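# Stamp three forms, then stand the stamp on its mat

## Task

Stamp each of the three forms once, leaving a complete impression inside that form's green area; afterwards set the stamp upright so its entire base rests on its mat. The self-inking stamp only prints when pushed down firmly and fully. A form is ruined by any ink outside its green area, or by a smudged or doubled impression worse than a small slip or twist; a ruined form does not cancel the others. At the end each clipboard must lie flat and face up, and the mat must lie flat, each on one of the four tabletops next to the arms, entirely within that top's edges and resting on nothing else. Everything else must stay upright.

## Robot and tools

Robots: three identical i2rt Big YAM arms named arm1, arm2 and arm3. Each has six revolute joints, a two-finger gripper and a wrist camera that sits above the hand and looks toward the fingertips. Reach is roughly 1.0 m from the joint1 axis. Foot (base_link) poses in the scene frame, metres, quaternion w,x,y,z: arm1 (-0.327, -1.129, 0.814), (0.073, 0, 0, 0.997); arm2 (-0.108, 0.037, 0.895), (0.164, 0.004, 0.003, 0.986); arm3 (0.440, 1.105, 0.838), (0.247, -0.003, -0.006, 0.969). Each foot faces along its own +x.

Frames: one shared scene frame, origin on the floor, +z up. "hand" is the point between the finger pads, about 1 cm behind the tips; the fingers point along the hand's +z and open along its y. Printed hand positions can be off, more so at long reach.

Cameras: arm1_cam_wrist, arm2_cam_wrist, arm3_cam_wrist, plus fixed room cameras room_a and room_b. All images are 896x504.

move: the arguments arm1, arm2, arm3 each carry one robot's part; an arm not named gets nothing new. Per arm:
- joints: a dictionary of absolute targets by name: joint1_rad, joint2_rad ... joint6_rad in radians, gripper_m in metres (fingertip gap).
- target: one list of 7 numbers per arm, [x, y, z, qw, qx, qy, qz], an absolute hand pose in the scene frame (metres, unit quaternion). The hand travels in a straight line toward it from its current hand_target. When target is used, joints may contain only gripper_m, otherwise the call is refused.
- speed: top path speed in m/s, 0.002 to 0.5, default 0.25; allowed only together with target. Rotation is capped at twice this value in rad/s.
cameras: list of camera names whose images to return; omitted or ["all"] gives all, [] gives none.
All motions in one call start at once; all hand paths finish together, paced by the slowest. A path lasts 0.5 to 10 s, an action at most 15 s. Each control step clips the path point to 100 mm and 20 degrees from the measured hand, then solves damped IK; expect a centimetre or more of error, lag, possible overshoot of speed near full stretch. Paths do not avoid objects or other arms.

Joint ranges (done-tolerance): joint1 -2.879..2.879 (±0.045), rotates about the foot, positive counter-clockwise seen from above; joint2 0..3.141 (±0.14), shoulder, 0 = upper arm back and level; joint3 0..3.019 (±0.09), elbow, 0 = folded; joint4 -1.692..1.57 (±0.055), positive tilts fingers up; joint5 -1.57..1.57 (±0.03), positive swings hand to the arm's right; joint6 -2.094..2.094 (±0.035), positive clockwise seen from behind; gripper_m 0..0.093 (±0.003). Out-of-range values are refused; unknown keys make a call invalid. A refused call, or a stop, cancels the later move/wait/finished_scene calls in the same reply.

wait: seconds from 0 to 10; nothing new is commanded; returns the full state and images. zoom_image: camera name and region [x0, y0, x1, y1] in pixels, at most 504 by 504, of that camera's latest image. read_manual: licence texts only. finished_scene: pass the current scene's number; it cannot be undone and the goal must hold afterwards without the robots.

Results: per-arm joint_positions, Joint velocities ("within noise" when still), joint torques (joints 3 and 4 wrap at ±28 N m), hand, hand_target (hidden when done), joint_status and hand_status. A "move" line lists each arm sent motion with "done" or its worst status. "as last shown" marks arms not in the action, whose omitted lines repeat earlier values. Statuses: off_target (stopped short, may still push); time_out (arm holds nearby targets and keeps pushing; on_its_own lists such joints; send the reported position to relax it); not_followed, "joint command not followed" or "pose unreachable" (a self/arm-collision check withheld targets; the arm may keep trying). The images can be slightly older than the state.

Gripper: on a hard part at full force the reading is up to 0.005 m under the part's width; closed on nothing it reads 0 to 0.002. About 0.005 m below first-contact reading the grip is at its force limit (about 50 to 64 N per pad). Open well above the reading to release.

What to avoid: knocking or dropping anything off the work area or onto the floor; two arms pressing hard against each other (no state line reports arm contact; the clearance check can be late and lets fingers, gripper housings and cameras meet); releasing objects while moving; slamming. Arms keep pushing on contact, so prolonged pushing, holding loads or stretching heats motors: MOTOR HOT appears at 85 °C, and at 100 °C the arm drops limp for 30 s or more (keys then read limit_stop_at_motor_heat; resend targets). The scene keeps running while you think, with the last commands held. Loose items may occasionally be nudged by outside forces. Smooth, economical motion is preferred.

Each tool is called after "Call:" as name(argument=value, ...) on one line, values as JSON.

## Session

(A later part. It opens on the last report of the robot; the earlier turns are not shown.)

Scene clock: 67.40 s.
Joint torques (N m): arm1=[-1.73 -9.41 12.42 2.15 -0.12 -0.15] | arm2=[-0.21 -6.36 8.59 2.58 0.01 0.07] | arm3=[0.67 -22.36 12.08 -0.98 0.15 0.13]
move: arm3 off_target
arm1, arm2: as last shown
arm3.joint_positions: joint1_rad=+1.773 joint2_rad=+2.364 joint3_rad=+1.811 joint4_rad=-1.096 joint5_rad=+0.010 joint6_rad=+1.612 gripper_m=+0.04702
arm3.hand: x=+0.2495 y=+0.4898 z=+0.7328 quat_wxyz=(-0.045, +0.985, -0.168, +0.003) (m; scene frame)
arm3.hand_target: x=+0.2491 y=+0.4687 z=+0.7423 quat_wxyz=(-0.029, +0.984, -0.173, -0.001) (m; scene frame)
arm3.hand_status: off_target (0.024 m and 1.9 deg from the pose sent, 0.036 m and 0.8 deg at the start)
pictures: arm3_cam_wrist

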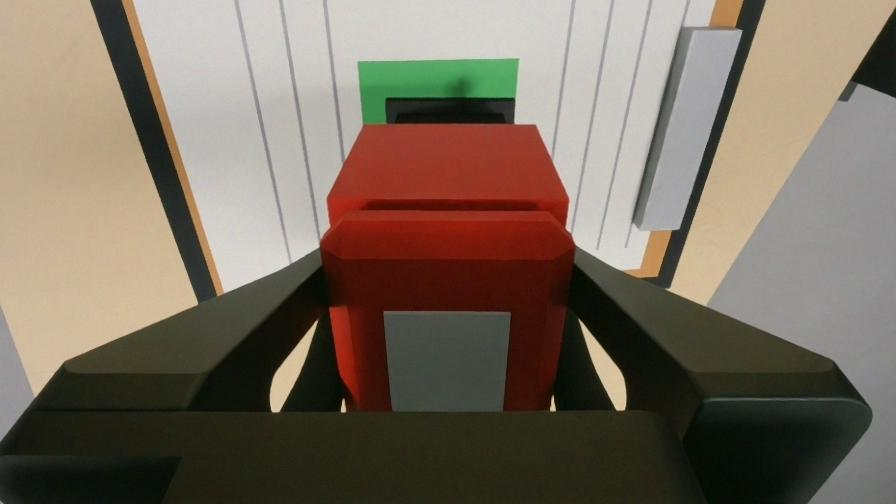

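Call:
move(arm3={"target":[0.250,0.470,0.742,-0.035,-0.985,0.174,0],"speed":0.1}, cameras=["arm3_cam_wrist"])

Scene clock: 70.90 s.
Joint torques (N m): arm1=[-1.61 -9.35 12.42 2.17 -0.12 -0.16] | arm2=[-0.09 -6.65 8.77 2.55 0.01 0.14] | arm3=[0.15 -24.64 6.45 0.58 -0.15 0.11]
move: arm3 off_target
arm1, arm2: as last shown
arm3.joint_positions: joint1_rad=+1.773 joint2_rad=+2.326 joint3_rad=+1.731 joint4_rad=-0.922 joint5_rad=+0.003 joint6_rad=+1.612 gripper_m=+0.04702
arm3.hand: x=+0.2464 y=+0.4752 z=+0.7305 quat_wxyz=(+0.021, +0.986, -0.168, -0.001) (m; scene frame)
arm3.hand_target: x=+0.2501 y=+0.4703 z=+0.7418 quat_wxyz=(+0.034, +0.984, -0.173, +0.000) (m; scene frame)
arm3.hand_status: off_target (0.013 m and 1.8 deg from the pose sent, 0.022 m and 9.2 deg at the start)
pictures: arm3_cam_wrist

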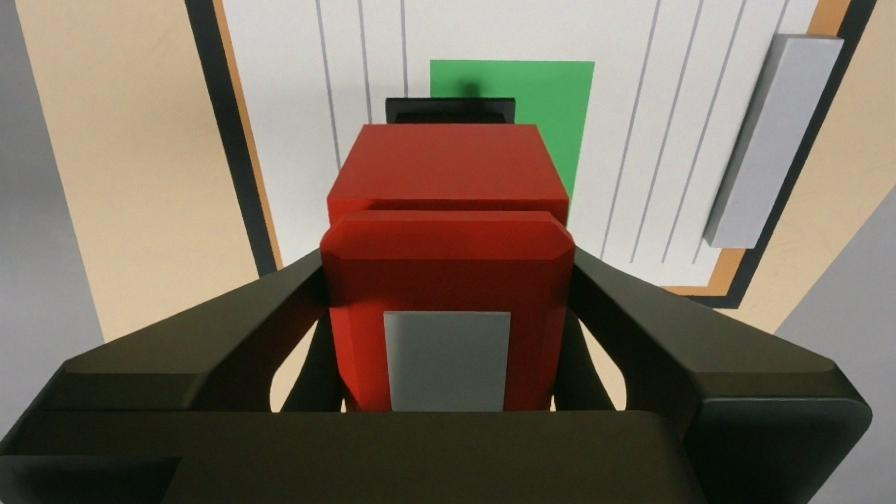

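Call:
move(arm3={"target":[0.258,0.485,0.738,-0.015,-0.985,0.174,0],"speed":0.1}, cameras=["arm3_cam_wrist"])

Scene clock: 72.00 s.
Joint torques (N m): arm1=[-1.73 -9.47 12.42 2.14 -0.11 -0.16] | arm2=[-0.38 -7.18 8.39 2.66 0.03 0.12] | arm3=[0.38 -24.06 6.28 -0.28 0.02 0.13]
move: arm3 off_target
arm1, arm2: as last shown
arm3.joint_positions: joint1_rad=+1.775 joint2_rad=+2.317 joint3_rad=+1.699 joint4_rad=-0.922 joint5_rad=+0.003 joint6_rad=+1.615 gripper_m=+0.04702
arm3.hand: x=+0.2510 y=+0.4868 z=+0.7264 quat_wxyz=(+0.010, +0.986, -0.169, +0.000) (m; scene frame)
arm3.hand_target: x=+0.2578 y=+0.4851 z=+0.7378 quat_wxyz=(+0.015, +0.985, -0.174, +0.000) (m; scene frame)
arm3.hand_status: off_target (0.014 m and 0.8 deg from the pose sent, 0.017 m and 0.9 deg at the start)
pictures: arm3_cam_wrist

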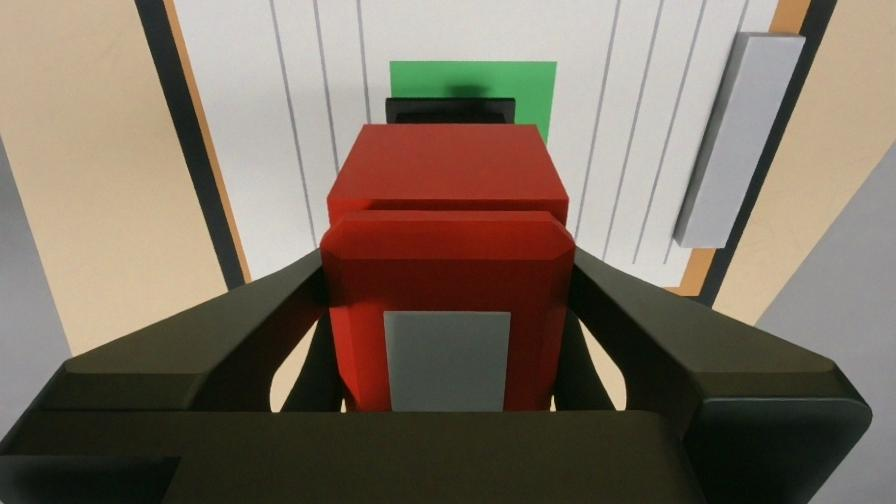

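Call:
move(arm3={"target":[0.260,0.495,0.725,-0.012,-0.985,0.174,0],"speed":0.1}, cameras=["arm3_cam_wrist"])

Scene clock: 73.17 s.
Joint torques (N m): arm1=[-1.67 -9.35 12.45 2.15 -0.11 -0.16] | arm2=[-0.15 -7.12 8.68 2.55 0.05 0.09] | arm3=[0.32 -23.77 6.04 0.42 0.03 0.12]
move: arm3 off_target
arm1.joint_positions: joint1_rad=+0.870 joint2_rad=+1.237 joint3_rad=+1.399 joint4_rad=-1.068 joint5_rad=+0.010 joint6_rad=+0.021 gripper_m=+0.09396
arm1.hand: x=-0.6968 y=-1.4516 z=+1.1928 quat_wxyz=(+0.114, +0.888, +0.323, -0.306) (m; scene frame)
arm2: as last shown
arm3.joint_positions: joint1_rad=+1.775 joint2_rad=+2.313 joint3_rad=+1.661 joint4_rad=-0.904 joint5_rad=+0.003 joint6_rad=+1.615 gripper_m=+0.04702
arm3.hand: x=+0.2548 y=+0.4992 z=+0.7167 quat_wxyz=(+0.001, +0.986, -0.169, +0.001) (m; scene frame)
arm3.hand_target: x=+0.2600 y=+0.4950 z=+0.7248 quat_wxyz=(+0.012, +0.985, -0.174, +0.000) (m; scene frame)
arm3.hand_status: off_target (0.011 m and 1.3 deg from the pose sent, 0.012 m and 0.6 deg at the start)
pictures: arm3_cam_wrist

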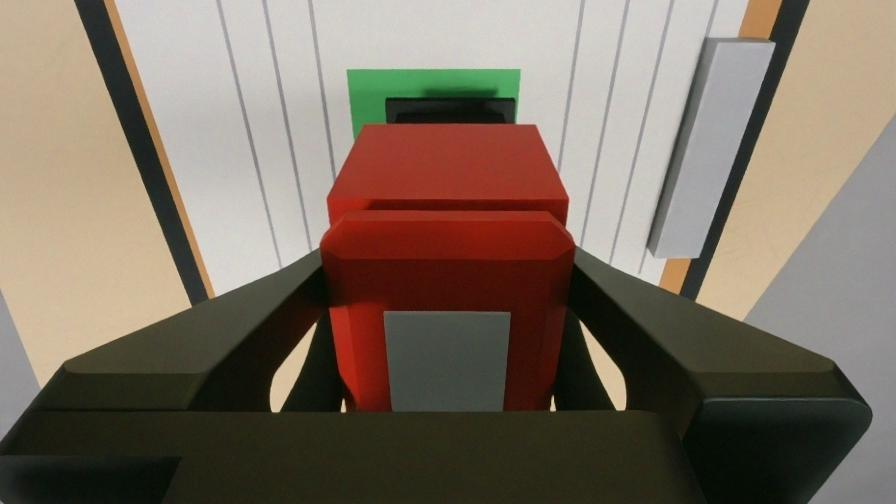

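Call:
move(arm3={"target":[0.259,0.491,0.692,-0.008,-0.985,0.174,0],"speed":0.06}, cameras=["arm3_cam_wrist"])

Scene clock: 74.73 s.
Joint torques (N m): arm1=[-1.67 -9.41 12.44 2.15 -0.12 -0.16] | arm2=[0.44 -6.48 8.61 2.47 0.05 0.09] | arm3=[0.26 -20.6 8.09 0.34 0.08 0.1]
move: arm3 off_target
arm1, arm2: as last shown
arm3.joint_positions: joint1_rad=+1.775 joint2_rad=+2.337 joint3_rad=+1.661 joint4_rad=-0.870 joint5_rad=+0.003 joint6_rad=+1.618 gripper_m=+0.04702
arm3.hand: x=+0.2545 y=+0.4971 z=+0.7021 quat_wxyz=(+0.006, +0.985, -0.170, +0.001) (m; scene frame)
arm3.hand_target: x=+0.2591 y=+0.4913 z=+0.6923 quat_wxyz=(+0.008, +0.985, -0.175, +0.000) (m; scene frame)
arm3.hand_status: off_target (0.013 m and 0.5 deg from the pose sent, 0.026 m and 0.9 deg at the start)
pictures: arm3_cam_wrist

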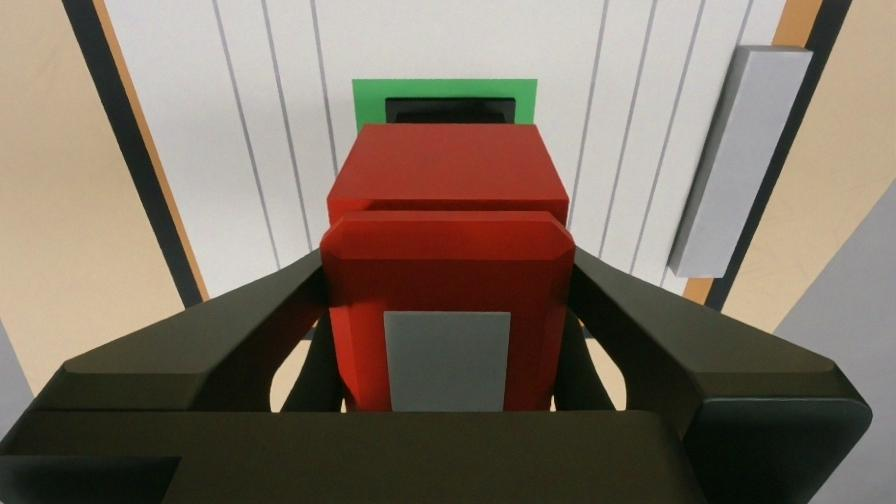

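Call:
move(arm3={"target":[0.260,0.498,0.65,-0.004,-0.985,0.174,0],"speed":0.06}, cameras=["arm3_cam_wrist"])

Call:
move(arm3={"target":[0.261,0.508,0.605,0,-0.985,0.174,0],"speed":0.06}, cameras=["arm3_cam_wrist"])

Call:
move(arm3={"target":[0.262,0.516,0.578,0,-0.985,0.174,0],"speed":0.06}, cameras=["arm3_cam_wrist"])

Scene clock: 76.27 s.
move: arm3 off_target
arm3.hand_status: off_target (0.041 m and 0.9 deg from the pose sent, 0.052 m and 0.5 deg at the start)
pictures: arm3_cam_wrist

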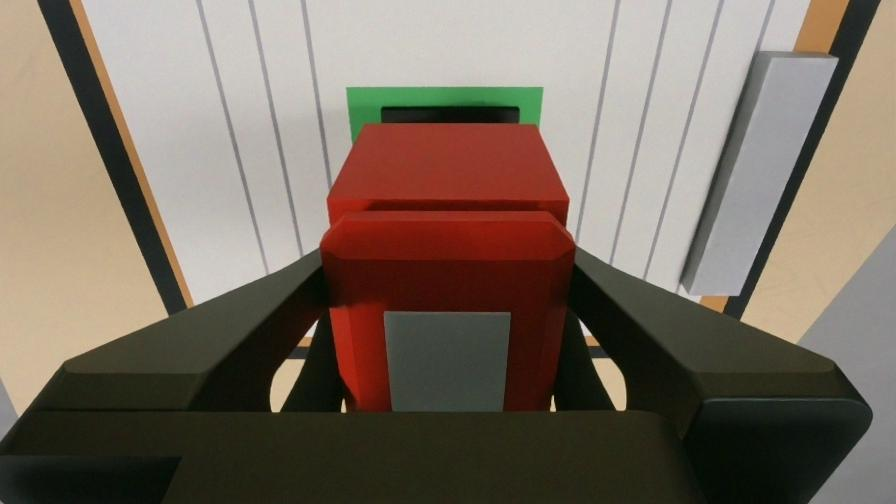

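Scene clock: 77.57 s.
move: arm3 off_target
arm3.hand_status: off_target (0.070 m and 1.7 deg from the pose sent, 0.086 m and 1.2 deg at the start)
pictures: arm3_cam_wrist

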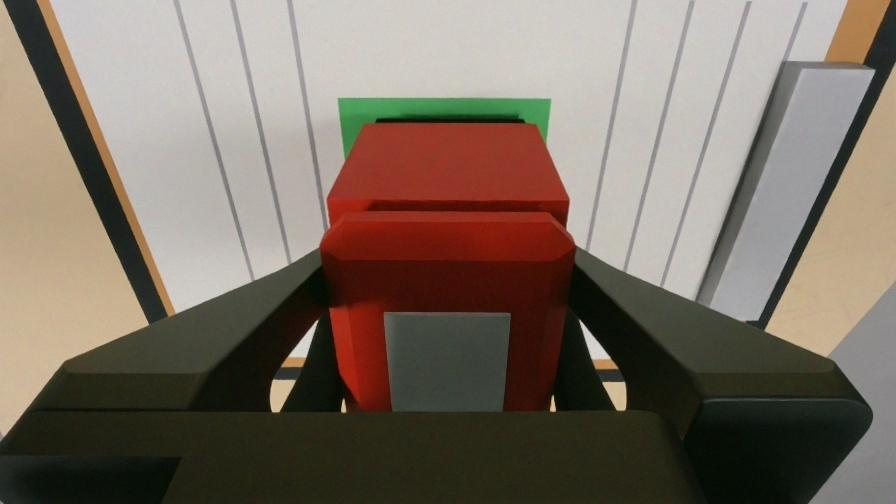

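Scene clock: 78.63 s.
Joint torques (N m): arm1=[-1.61 -9.41 12.44 2.15 -0.11 -0.15] | arm2=[0.32 -6.71 8.84 2.71 0.05 0.05] | arm3=[-0.09 -12.63 4.86 4.77 -0.37 -0.07]
move: arm3 off_target
arm1.joint_positions: joint1_rad=+0.870 joint2_rad=+1.237 joint3_rad=+1.399 joint4_rad=-1.068 joint5_rad=+0.010 joint6_rad=+0.021 gripper_m=+0.09396
arm1.hand: x=-0.6968 y=-1.4516 z=+1.1928 quat_wxyz=(+0.114, +0.888, +0.323, -0.306) (m; scene frame)
arm2.joint_positions: joint1_rad=-1.248 joint2_rad=+1.006 joint3_rad=+1.392 joint4_rad=-1.221 joint5_rad=+0.006 joint6_rad=-0.005 gripper_m=+0.09398
arm2.hand: x=-0.1001 y=+0.4349 z=+1.3411 quat_wxyz=(-0.253, +0.658, -0.663, -0.253) (m; scene frame)
arm3.joint_positions: joint1_rad=+1.775 joint2_rad=+2.374 joint3_rad=+1.628 joint4_rad=-0.772 joint5_rad=+0.017 joint6_rad=+1.627 gripper_m=+0.04703
arm3.hand: x=+0.2531 y=+0.4999 z=+0.6711 quat_wxyz=(+0.020, +0.984, -0.175, -0.008) (m; scene frame)
arm3.hand_target: x=+0.2651 y=+0.5272 z=+0.5885 quat_wxyz=(-0.002, +0.985, -0.174, +0.000) (m; scene frame)
arm3.hand_status: off_target (0.095 m and 2.5 deg from the pose sent, 0.098 m and 1.7 deg at the start)
pictures: arm3_cam_wrist

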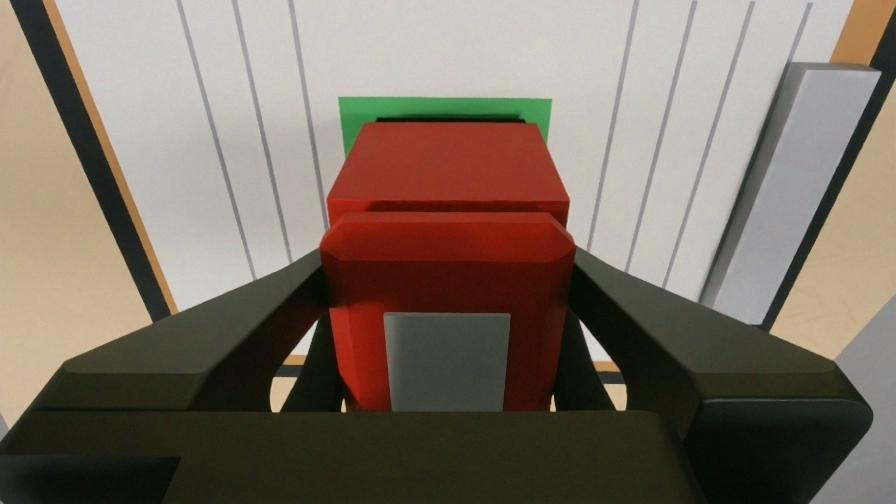

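Call:
move(arm3={"target":[0.260,0.498,0.655,-0.004,-0.985,0.174,0],"speed":0.08}, cameras=[])

Call:
move(arm3={"target":[0.259,0.491,0.73,-0.008,-0.985,0.174,0],"speed":0.1}, cameras=[])

Call:
move(arm3={"target":[0.20,0.60,0.90,0,-0.985,0.174,0],"speed":0.2}, cameras=["arm3_cam_wrist","arm2_cam_wrist","room_a"])

Call:
zoom_image(camera="room_a", region=[350, 230, 460, 320])

Scene clock: 80.30 s.
move: arm3 off_target
arm3.hand_status: off_target (0.025 m and 1.7 deg from the pose sent, 0.018 m and 2.1 deg at the start)
pictures: none

Scene clock: 81.67 s.
move: arm3 off_target
arm3.hand_status: off_target (0.033 m and 2.8 deg from the pose sent, 0.052 m and 1.3 deg at the start)
pictures: none

Scene clock: 83.53 s.
Joint torques (N m): arm1=[-1.67 -9.35 12.44 2.17 -0.11 -0.15] | arm2=[0.21 -6.42 8.81 2.62 -0.01 0.05] | arm3=[-0.79 -19.14 7.32 -0.62 0.15 -0.27]
move: arm3 done
arm1.joint_positions: joint1_rad=+0.870 joint2_rad=+1.237 joint3_rad=+1.399 joint4_rad=-1.068 joint5_rad=+0.010 joint6_rad=+0.021 gripper_m=+0.09396
arm1.hand: x=-0.6968 y=-1.4516 z=+1.1928 quat_wxyz=(+0.114, +0.888, +0.323, -0.306) (m; scene frame)
arm2.joint_positions: joint1_rad=-1.248 joint2_rad=+1.006 joint3_rad=+1.392 joint4_rad=-1.221 joint5_rad=+0.004 joint6_rad=-0.005 gripper_m=+0.09398
arm2.hand: x=-0.1004 y=+0.4349 z=+1.3411 quat_wxyz=(-0.252, +0.658, -0.662, -0.253) (m; scene frame)
arm3.joint_positions: joint1_rad=+1.634 joint2_rad=+1.897 joint3_rad=+1.489 joint4_rad=-1.129 joint5_rad=+0.001 joint6_rad=+1.512 gripper_m=+0.04702
arm3.hand: x=+0.1994 y=+0.5916 z=+0.9014 quat_wxyz=(+0.010, +0.982, -0.188, -0.001) (m; scene frame)
arm3.hand_target: x=+0.2000 y=+0.5996 z=+0.9000 quat_wxyz=(+0.001, +0.984, -0.179, +0.000) (m; scene frame)
arm3.hand_status: done (0.009 m and 2.0 deg from the pose sent, 0.222 m and 1.9 deg at the start)
pictures: arm2_cam_wrist, arm3_cam_wrist, room_a

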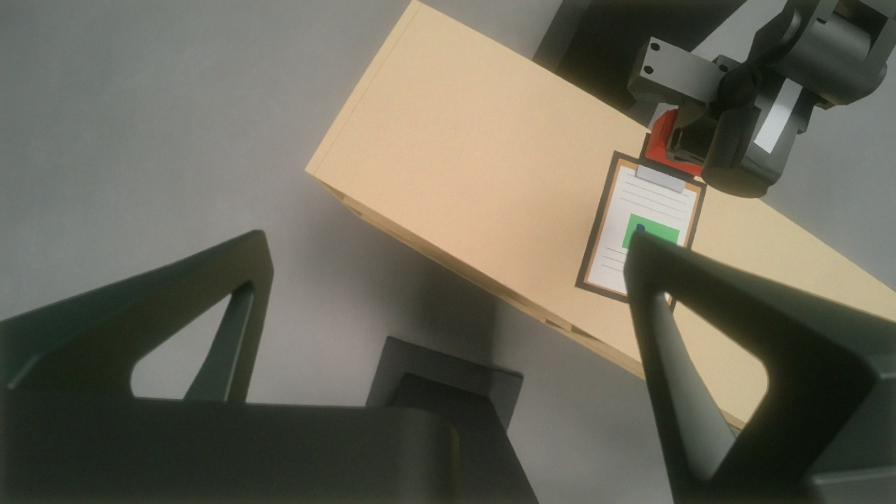

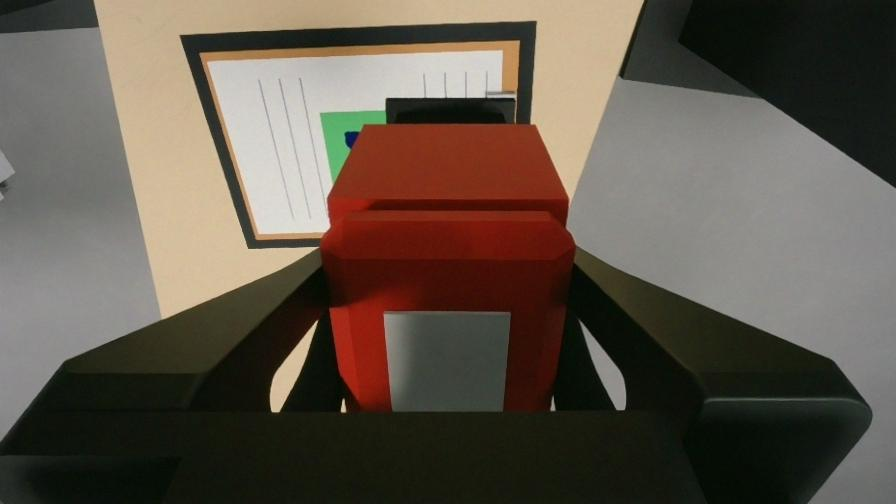

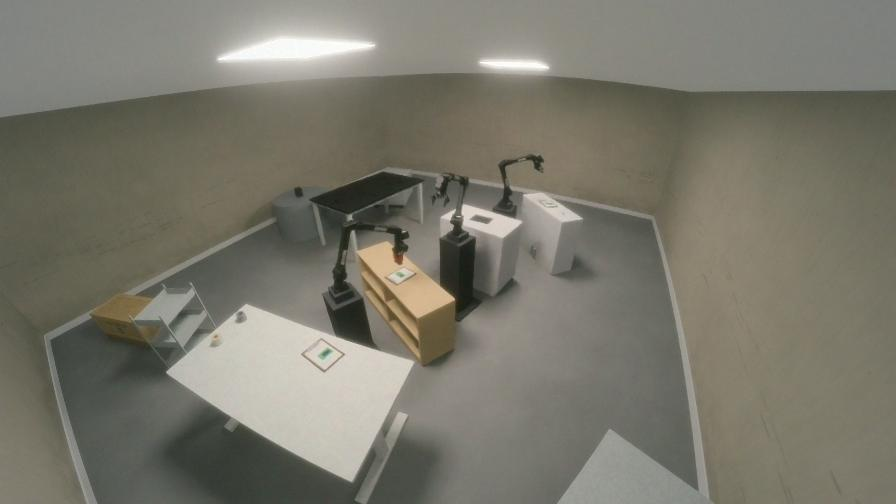

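Scaled by 4.582 from the camera's 896x504 image, which has a finer 1280x720 frame.

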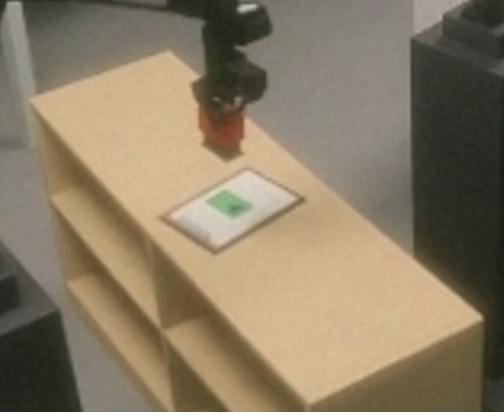

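Call:
move(arm3={"target":[0.0,0.65,0.85,0,-0.766,-0.643,0],"speed":0.25}, cameras=["arm3_cam_wrist","arm2_cam_wrist"])

Call:
zoom_image(camera="arm2_cam_wrist", region=[560, 130, 720, 320])

Call:
zoom_image(camera="arm3_cam_wrist", region=[0, 0, 500, 300])

Scene clock: 88.63 s.
Joint torques (N m): arm1=[-1.61 -9.47 12.42 2.17 -0.12 -0.15] | arm2=[0.03 -6.65 8.68 2.58 0.08 0.11] | arm3=[-1.44 -19.55 12.93 -0.72 -0.27 -0.26]
move: arm3 off_target
arm1, arm2: as last shown
arm3.joint_positions: joint1_rad=+1.310 joint2_rad=+2.103 joint3_rad=+1.648 joint4_rad=-1.132 joint5_rad=+0.013 joint6_rad=-0.571 gripper_m=+0.04701
arm3.hand: x=+0.0166 y=+0.6640 z=+0.8391 quat_wxyz=(-0.009, +0.770, +0.637, +0.014) (m; scene frame)
arm3.hand_target: x=-0.0006 y=+0.6518 z=+0.8505 quat_wxyz=(-0.005, +0.766, +0.643, -0.002) (m; scene frame)
arm3.hand_status: off_target (0.024 m and 2.1 deg from the pose sent, 0.214 m and 101.7 deg at the start)
pictures: arm2_cam_wrist, arm3_cam_wrist

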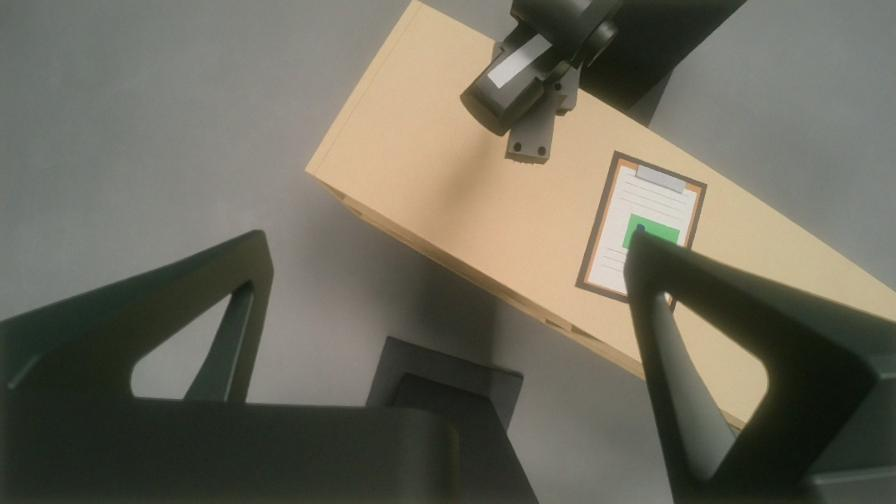

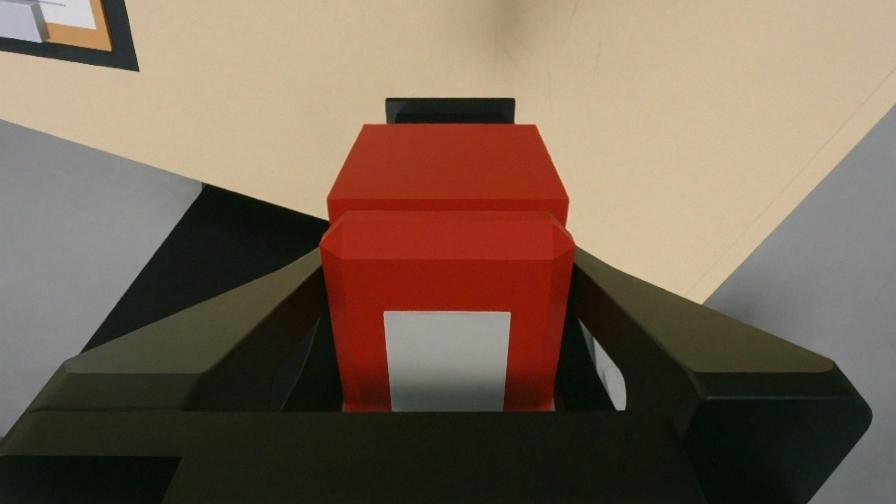

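Scaled by 2.653 from the camera's 896x504 image, which has a finer 1280x720 frame.

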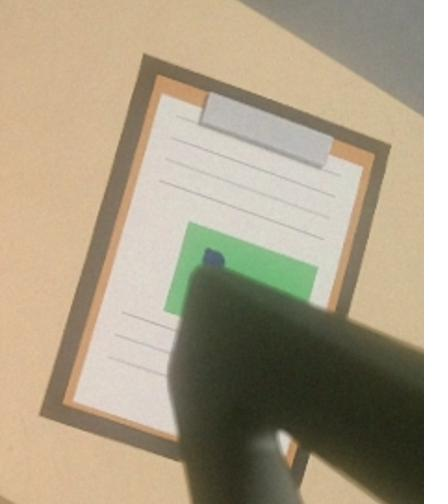

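Scaled by 1.008 from the camera's 896x504 image, which has a finer 1280x720 frame.

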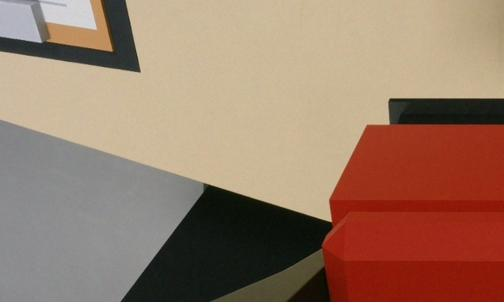

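Call:
move(arm3={"target":[-0.012,0.642,0.73,0,-0.766,-0.643,0],"speed":0.15}, arm2={"joints":{"joint1_rad":-1.42}}, cameras=["arm3_cam_wrist","arm2_cam_wrist"])

Call:
zoom_image(camera="arm2_cam_wrist", region=[400, 80, 700, 320])

Scene clock: 90.63 s.
Joint torques (N m): arm1=[-1.67 -9.41 12.44 2.18 -0.11 -0.15] | arm2=[-0.21 -6.95 8.57 2.63 0.02 0.09] | arm3=[-1.49 -21.77 11.28 0.29 -0.29 -0.25]
move: arm2 done; arm3 off_target
arm1: as last shown
arm2.joint_positions: joint1_rad=-1.415 joint2_rad=+1.006 joint3_rad=+1.392 joint4_rad=-1.221 joint5_rad=+0.012 joint6_rad=-0.005 gripper_m=+0.09398
arm2.joint_status: all done
arm2.hand: x=-0.0332 y=+0.4285 z=+1.3405 quat_wxyz=(-0.275, +0.600, -0.716, -0.228) (m; scene frame)
arm3.joint_positions: joint1_rad=+1.309 joint2_rad=+2.310 joint3_rad=+1.661 joint4_rad=-0.967 joint5_rad=+0.004 joint6_rad=-0.577 gripper_m=+0.04701
arm3.hand: x=+0.0119 y=+0.6579 z=+0.7186 quat_wxyz=(-0.006, +0.769, +0.639, +0.028) (m; scene frame)
arm3.hand_target: x=-0.0111 y=+0.6429 z=+0.7310 quat_wxyz=(+0.000, +0.766, +0.643, +0.000) (m; scene frame)
arm3.hand_status: off_target (0.031 m and 3.4 deg from the pose sent, 0.115 m and 2.1 deg at the start)
pictures: arm2_cam_wrist, arm3_cam_wrist

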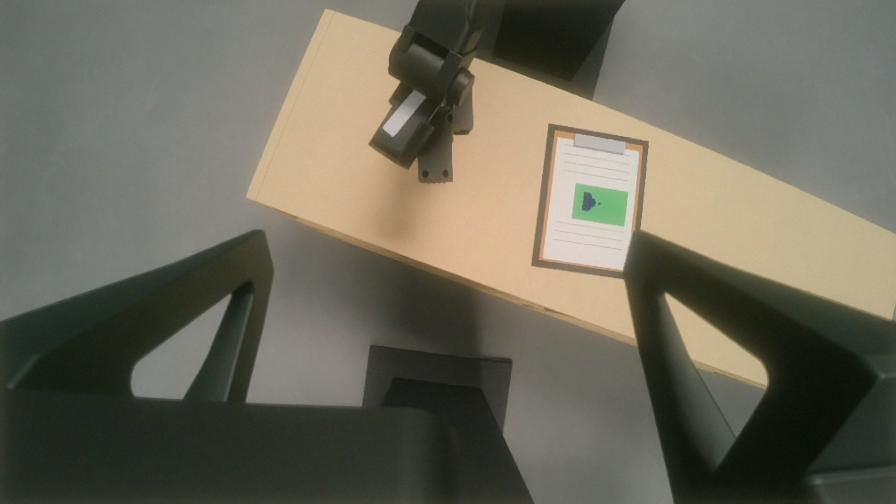

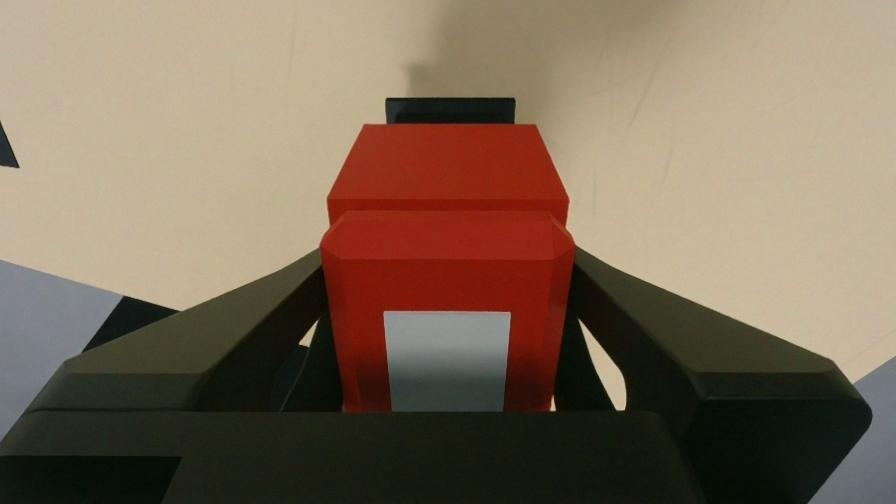

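Scaled by 1.680 from the camera's 896x504 image, which has a finer 1280x720 frame.

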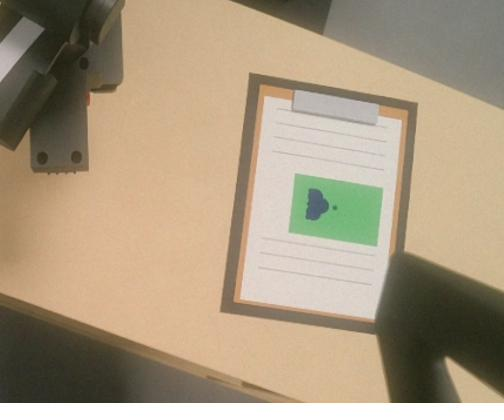

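Call:
move(arm3={"target":[-0.012,0.642,0.693,0,-0.766,-0.643,0],"speed":0.06}, cameras=["arm3_cam_wrist","arm2_cam_wrist"])

Scene clock: 92.17 s.
Joint torques (N m): arm1=[-1.55 -9.41 12.44 2.17 -0.12 -0.16] | arm2=[0.32 -7.12 8.66 2.62 -0.01 0.03] | arm3=[-1.38 -19.78 11.15 0.79 -0.26 -0.26]
move: arm3 off_target
arm1, arm2: as last shown
arm3.joint_positions: joint1_rad=+1.309 joint2_rad=+2.344 joint3_rad=+1.663 joint4_rad=-0.921 joint5_rad=+0.003 joint6_rad=-0.577 gripper_m=+0.04701
arm3.hand: x=+0.0096 y=+0.6554 z=+0.6983 quat_wxyz=(-0.004, +0.769, +0.639, +0.021) (m; scene frame)
arm3.hand_target: x=-0.0110 y=+0.6433 z=+0.6938 quat_wxyz=(+0.000, +0.766, +0.643, +0.000) (m; scene frame)
arm3.hand_status: off_target (0.026 m and 2.6 deg from the pose sent, 0.038 m and 3.4 deg at the start)
pictures: arm2_cam_wrist, arm3_cam_wrist

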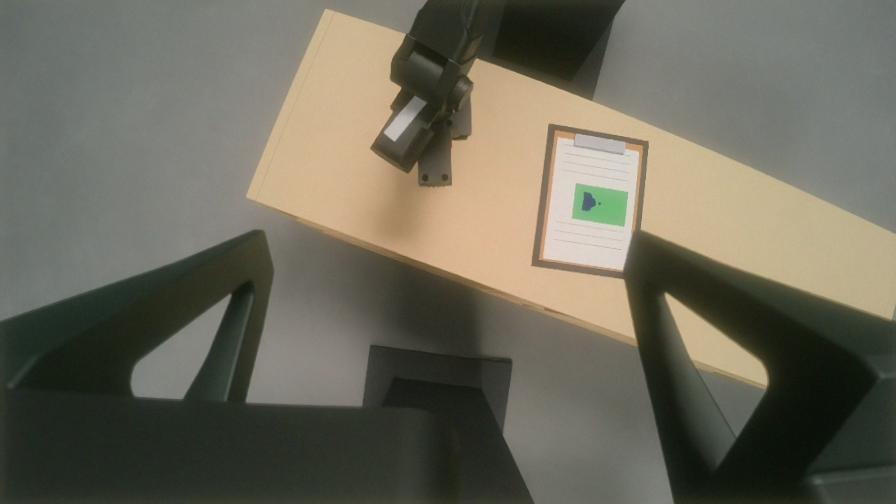

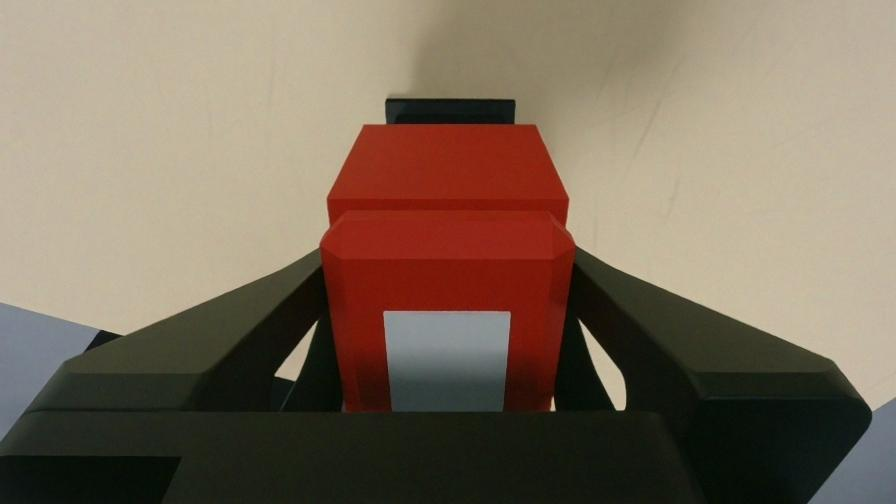

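Touching about now. Open (slightly further down first).

Call:
move(arm3={"target":[-0.011,0.643,0.686,0,-0.766,-0.643,0],"speed":0.05}, cameras=[])

Call:
move(arm3={"joints":{"gripper_m":0.07}}, cameras=["arm3_cam_wrist"])

Scene clock: 93.23 s.
move: arm3 off_target
arm3.hand_status: off_target (0.027 m and 2.6 deg from the pose sent, 0.027 m and 2.6 deg at the start)
pictures: none

Scene clock: 94.00 s.
Joint torques (N m): arm1=[-1.67 -9.41 12.44 2.15 -0.11 -0.16] | arm2=[-0.44 -6.95 8.65 2.62 -0.04 0.11] | arm3=[-1.08 -20.95 10.32 0.47 -0.23 -0.28]
move: arm3 done
arm1.joint_positions: joint1_rad=+0.870 joint2_rad=+1.237 joint3_rad=+1.399 joint4_rad=-1.068 joint5_rad=+0.009 joint6_rad=+0.021 gripper_m=+0.09396
arm1.hand: x=-0.6966 y=-1.4518 z=+1.1928 quat_wxyz=(+0.115, +0.888, +0.324, -0.306) (m; scene frame)
arm2.joint_positions: joint1_rad=-1.415 joint2_rad=+1.006 joint3_rad=+1.392 joint4_rad=-1.221 joint5_rad=+0.010 joint6_rad=-0.005 gripper_m=+0.09398
arm2.hand: x=-0.0335 y=+0.4286 z=+1.3405 quat_wxyz=(-0.274, +0.600, -0.716, -0.228) (m; scene frame)
arm3.joint_positions: joint1_rad=+1.309 joint2_rad=+2.362 joint3_rad=+1.668 joint4_rad=-0.898 joint5_rad=+0.003 joint6_rad=-0.577 gripper_m=+0.06993
arm3.joint_status: all done
arm3.hand: x=+0.0077 y=+0.6534 z=+0.6881 quat_wxyz=(-0.004, +0.769, +0.639, +0.017) (m; scene frame)
pictures: arm3_cam_wrist

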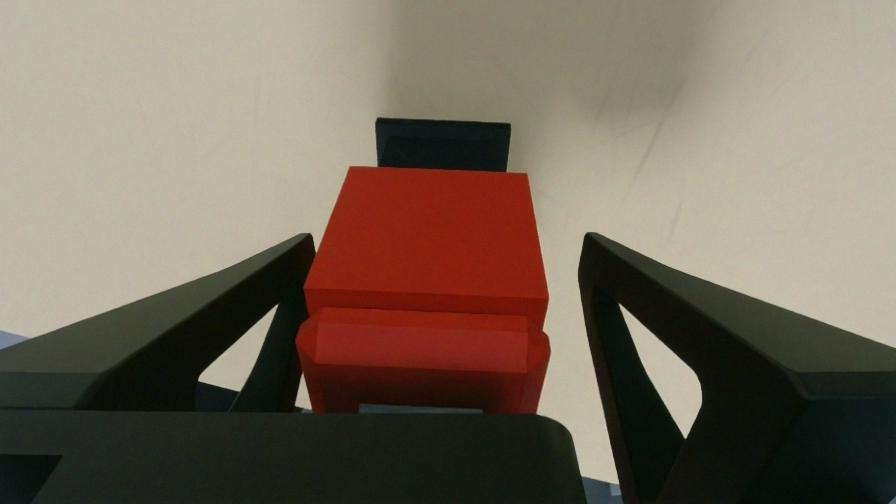

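Call:
move(arm3={"target":[0.012,0.655,0.83,0,-0.766,-0.643,0],"speed":0.1}, cameras=["arm3_cam_wrist"])

Call:
move(arm3={"target":[0.05,0.72,0.95,-0.220,-0.720,-0.604,0.262],"speed":0.2}, cameras=["arm3_cam_wrist","arm2_cam_wrist"])

Scene clock: 96.23 s.
move: arm3 off_target
arm3.hand_status: off_target (0.012 m and 1.8 deg from the pose sent, 0.142 m and 2.1 deg at the start)
pictures: arm3_cam_wrist

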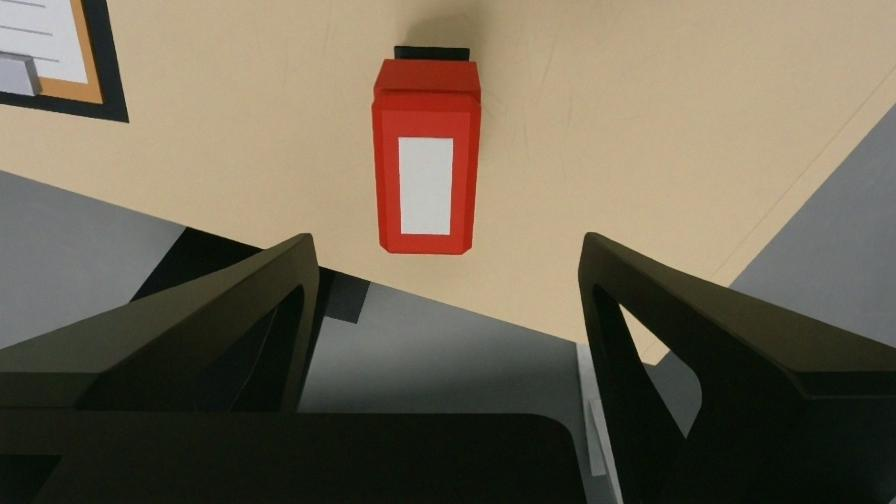

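Scene clock: 98.73 s.
Joint torques (N m): arm1=[-1.67 -9.35 12.42 2.15 -0.12 -0.16] | arm2=[0.15 -7.24 8.68 2.51 0 0.05] | arm3=[-1.49 -14.62 7.28 2.02 -0.66 -0.12]
move: arm3 done
arm1.joint_positions: joint1_rad=+0.870 joint2_rad=+1.237 joint3_rad=+1.399 joint4_rad=-1.068 joint5_rad=+0.009 joint6_rad=+0.021 gripper_m=+0.09396
arm1.hand: x=-0.6966 y=-1.4518 z=+1.1928 quat_wxyz=(+0.115, +0.888, +0.324, -0.306) (m; scene frame)
arm2.joint_positions: joint1_rad=-1.415 joint2_rad=+1.006 joint3_rad=+1.392 joint4_rad=-1.221 joint5_rad=+0.010 joint6_rad=-0.005 gripper_m=+0.09398
arm2.hand: x=-0.0335 y=+0.4286 z=+1.3405 quat_wxyz=(-0.274, +0.600, -0.716, -0.228) (m; scene frame)
arm3.joint_positions: joint1_rad=+1.149 joint2_rad=+1.587 joint3_rad=+1.055 joint4_rad=-0.490 joint5_rad=-0.456 joint6_rad=-0.614 gripper_m=+0.06994
arm3.hand: x=+0.0509 y=+0.7151 z=+0.9508 quat_wxyz=(+0.221, +0.723, +0.603, -0.254) (m; scene frame)
arm3.hand_target: x=+0.0501 y=+0.7195 z=+0.9490 quat_wxyz=(+0.222, +0.721, +0.603, -0.260) (m; scene frame)
arm3.hand_status: done (0.005 m and 1.0 deg from the pose sent, 0.143 m and 38.7 deg at the start)
pictures: arm2_cam_wrist, arm3_cam_wrist

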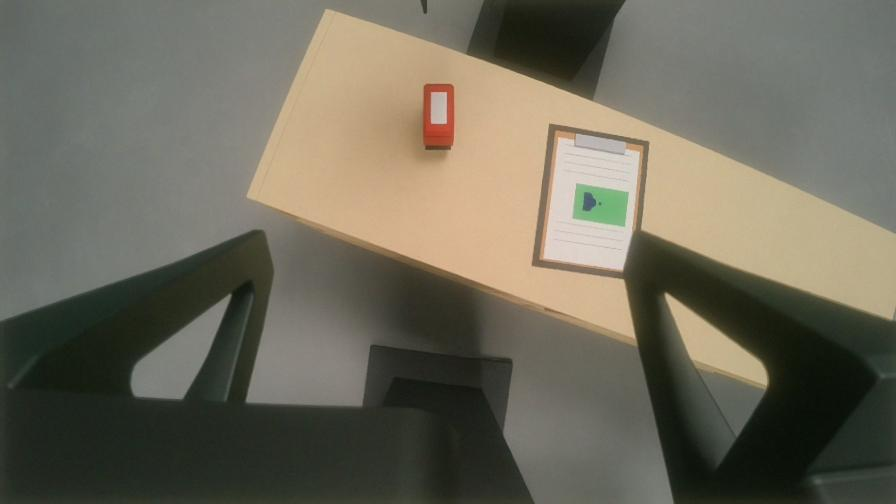

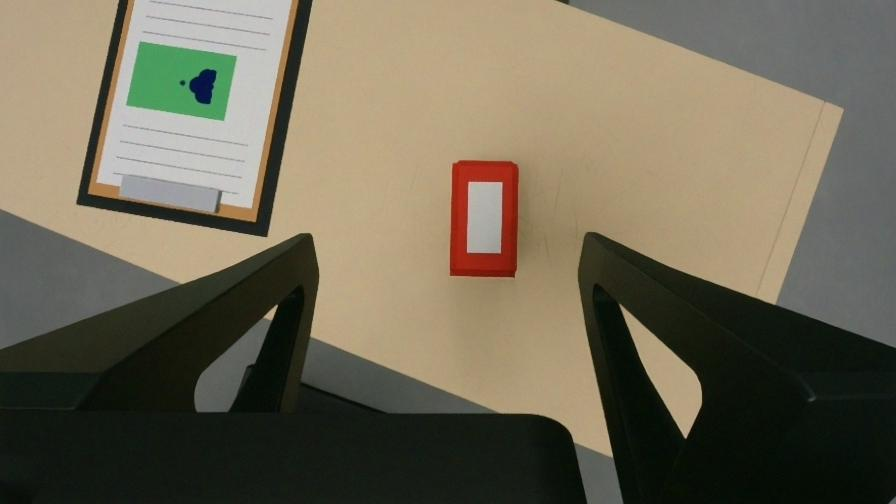

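Call:
zoom_image(camera="arm3_cam_wrist", region=[80, 0, 320, 240])

Call:
move(arm3={"target":[-0.02,1.05,1.1,0.171,-0.814,0.470,0.296],"speed":0.4}, cameras=[])

Call:
move(arm3={"target":[0.10,1.48,1.1,0.171,-0.814,0.470,0.296],"speed":0.4}, cameras=["arm3_cam_wrist"])

Scaled by 2.100 from the camera's 896x504 image, which has a finer 1280x720 frame.

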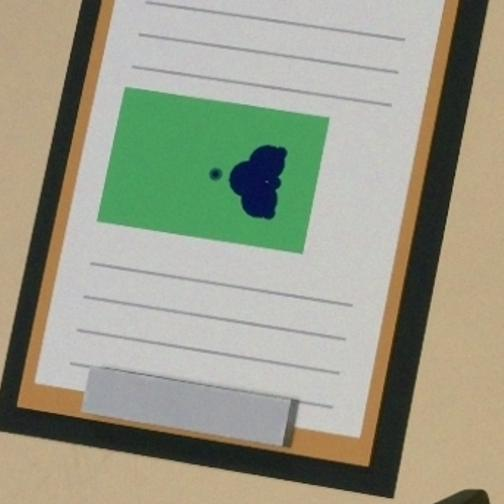

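Scene clock: 104.07 s.
move: arm3 off_target
arm3.hand_status: off_target (0.026 m and 3.5 deg from the pose sent, 0.373 m and 140.0 deg at the start)
pictures: none

Scene clock: 106.63 s.
Joint torques (N m): arm1=[-1.67 -9.35 12.45 2.17 -0.12 -0.16] | arm2=[0.38 -7.36 8.69 2.65 0.01 0.07] | arm3=[-0.32 -10.17 14.23 2.24 -0.1 -0.24]
move: arm3 off_target
arm1.joint_positions: joint1_rad=+0.870 joint2_rad=+1.237 joint3_rad=+1.399 joint4_rad=-1.068 joint5_rad=+0.009 joint6_rad=+0.021 gripper_m=+0.09396
arm1.hand: x=-0.6966 y=-1.4518 z=+1.1928 quat_wxyz=(+0.115, +0.888, +0.324, -0.306) (m; scene frame)
arm2.joint_positions: joint1_rad=-1.415 joint2_rad=+1.006 joint3_rad=+1.392 joint4_rad=-1.221 joint5_rad=+0.009 joint6_rad=-0.005 gripper_m=+0.09398
arm2.hand: x=-0.0337 y=+0.4286 z=+1.3405 quat_wxyz=(-0.274, +0.600, -0.716, -0.229) (m; scene frame)
arm3.joint_positions: joint1_rad=-0.283 joint2_rad=+1.263 joint3_rad=+1.051 joint4_rad=-0.749 joint5_rad=+0.155 joint6_rad=+0.246 gripper_m=+0.06994
arm3.hand: x=+0.1132 y=+1.4641 z=+1.0706 quat_wxyz=(-0.156, +0.817, -0.486, -0.268) (m; scene frame)
arm3.hand_target: x=+0.0999 y=+1.4773 z=+1.1002 quat_wxyz=(-0.166, +0.811, -0.475, -0.299) (m; scene frame)
arm3.hand_status: off_target (0.036 m and 4.1 deg from the pose sent, 0.442 m and 3.5 deg at the start)
pictures: arm3_cam_wrist

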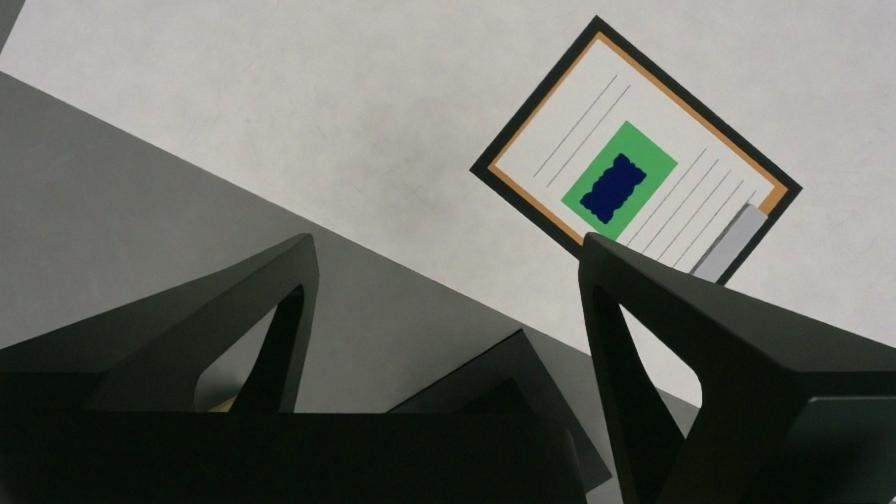

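Call:
zoom_image(camera="arm3_cam_wrist", region=[540, 100, 700, 250])

Scaled by 3.150 from the camera's 896x504 image, which has a finer 1280x720 frame.

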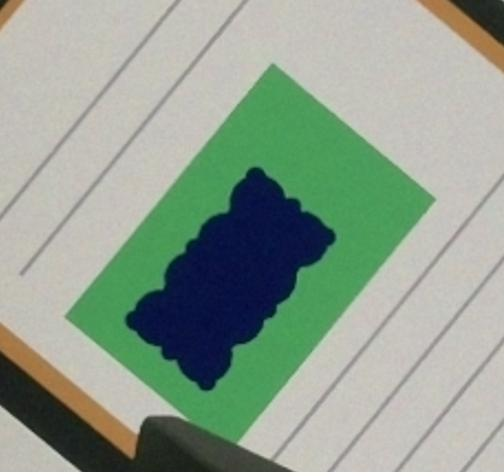

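Call:
move(arm3={"target":[-0.03,1.1,1.1,0.171,-0.814,0.470,0.296],"speed":0.4}, cameras=[])

Call:
move(arm3={"target":[0.01,0.68,0.9,0,-0.766,-0.643,0],"speed":0.4}, cameras=[])

Call:
move(arm3={"target":[0.005,0.655,0.83,0,-0.766,-0.643,0],"speed":0.1}, cameras=["arm3_cam_wrist"])

Scene clock: 110.20 s.
move: arm3 off_target
arm3.hand_status: off_target (0.027 m and 3.7 deg from the pose sent, 0.392 m and 4.1 deg at the start)
pictures: none

Scene clock: 114.37 s.
move: arm3 off_target
arm3.hand_status: off_target (0.021 m and 2.7 deg from the pose sent, 0.461 m and 139.9 deg at the start)
pictures: none

Scene clock: 116.23 s.
Joint torques (N m): arm1=[-1.61 -9.35 12.45 2.14 -0.11 -0.16] | arm2=[-0.15 -6.83 8.62 2.74 -0.02 0.07] | arm3=[0.09 -19.25 12.14 0.46 -0.3 -0.16]
move: arm3 off_target
arm1.joint_positions: joint1_rad=+0.870 joint2_rad=+1.237 joint3_rad=+1.399 joint4_rad=-1.068 joint5_rad=+0.009 joint6_rad=+0.021 gripper_m=+0.09396
arm1.hand: x=-0.6966 y=-1.4518 z=+1.1928 quat_wxyz=(+0.115, +0.888, +0.324, -0.306) (m; scene frame)
arm2.joint_positions: joint1_rad=-1.415 joint2_rad=+1.006 joint3_rad=+1.392 joint4_rad=-1.221 joint5_rad=+0.009 joint6_rad=-0.005 gripper_m=+0.09398
arm2.hand: x=-0.0337 y=+0.4286 z=+1.3405 quat_wxyz=(-0.274, +0.600, -0.716, -0.229) (m; scene frame)
arm3.joint_positions: joint1_rad=+1.294 joint2_rad=+2.104 joint3_rad=+1.611 joint4_rad=-1.109 joint5_rad=+0.004 joint6_rad=-0.584 gripper_m=+0.06995
arm3.hand: x=+0.0175 y=+0.6774 z=+0.8259 quat_wxyz=(-0.005, +0.772, +0.635, +0.022) (m; scene frame)
arm3.hand_target: x=+0.0058 y=+0.6559 z=+0.8307 quat_wxyz=(+0.000, +0.766, +0.643, +0.000) (m; scene frame)
arm3.hand_status: off_target (0.026 m and 2.8 deg from the pose sent, 0.079 m and 2.7 deg at the start)
pictures: arm3_cam_wrist

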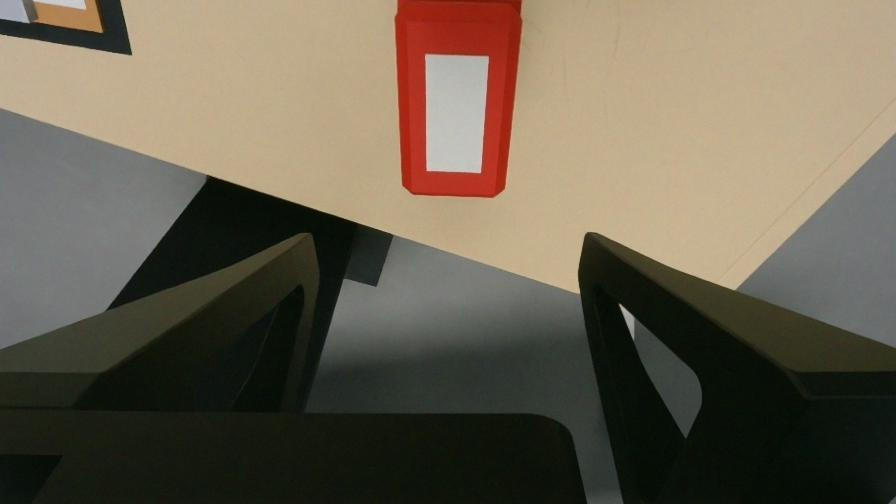

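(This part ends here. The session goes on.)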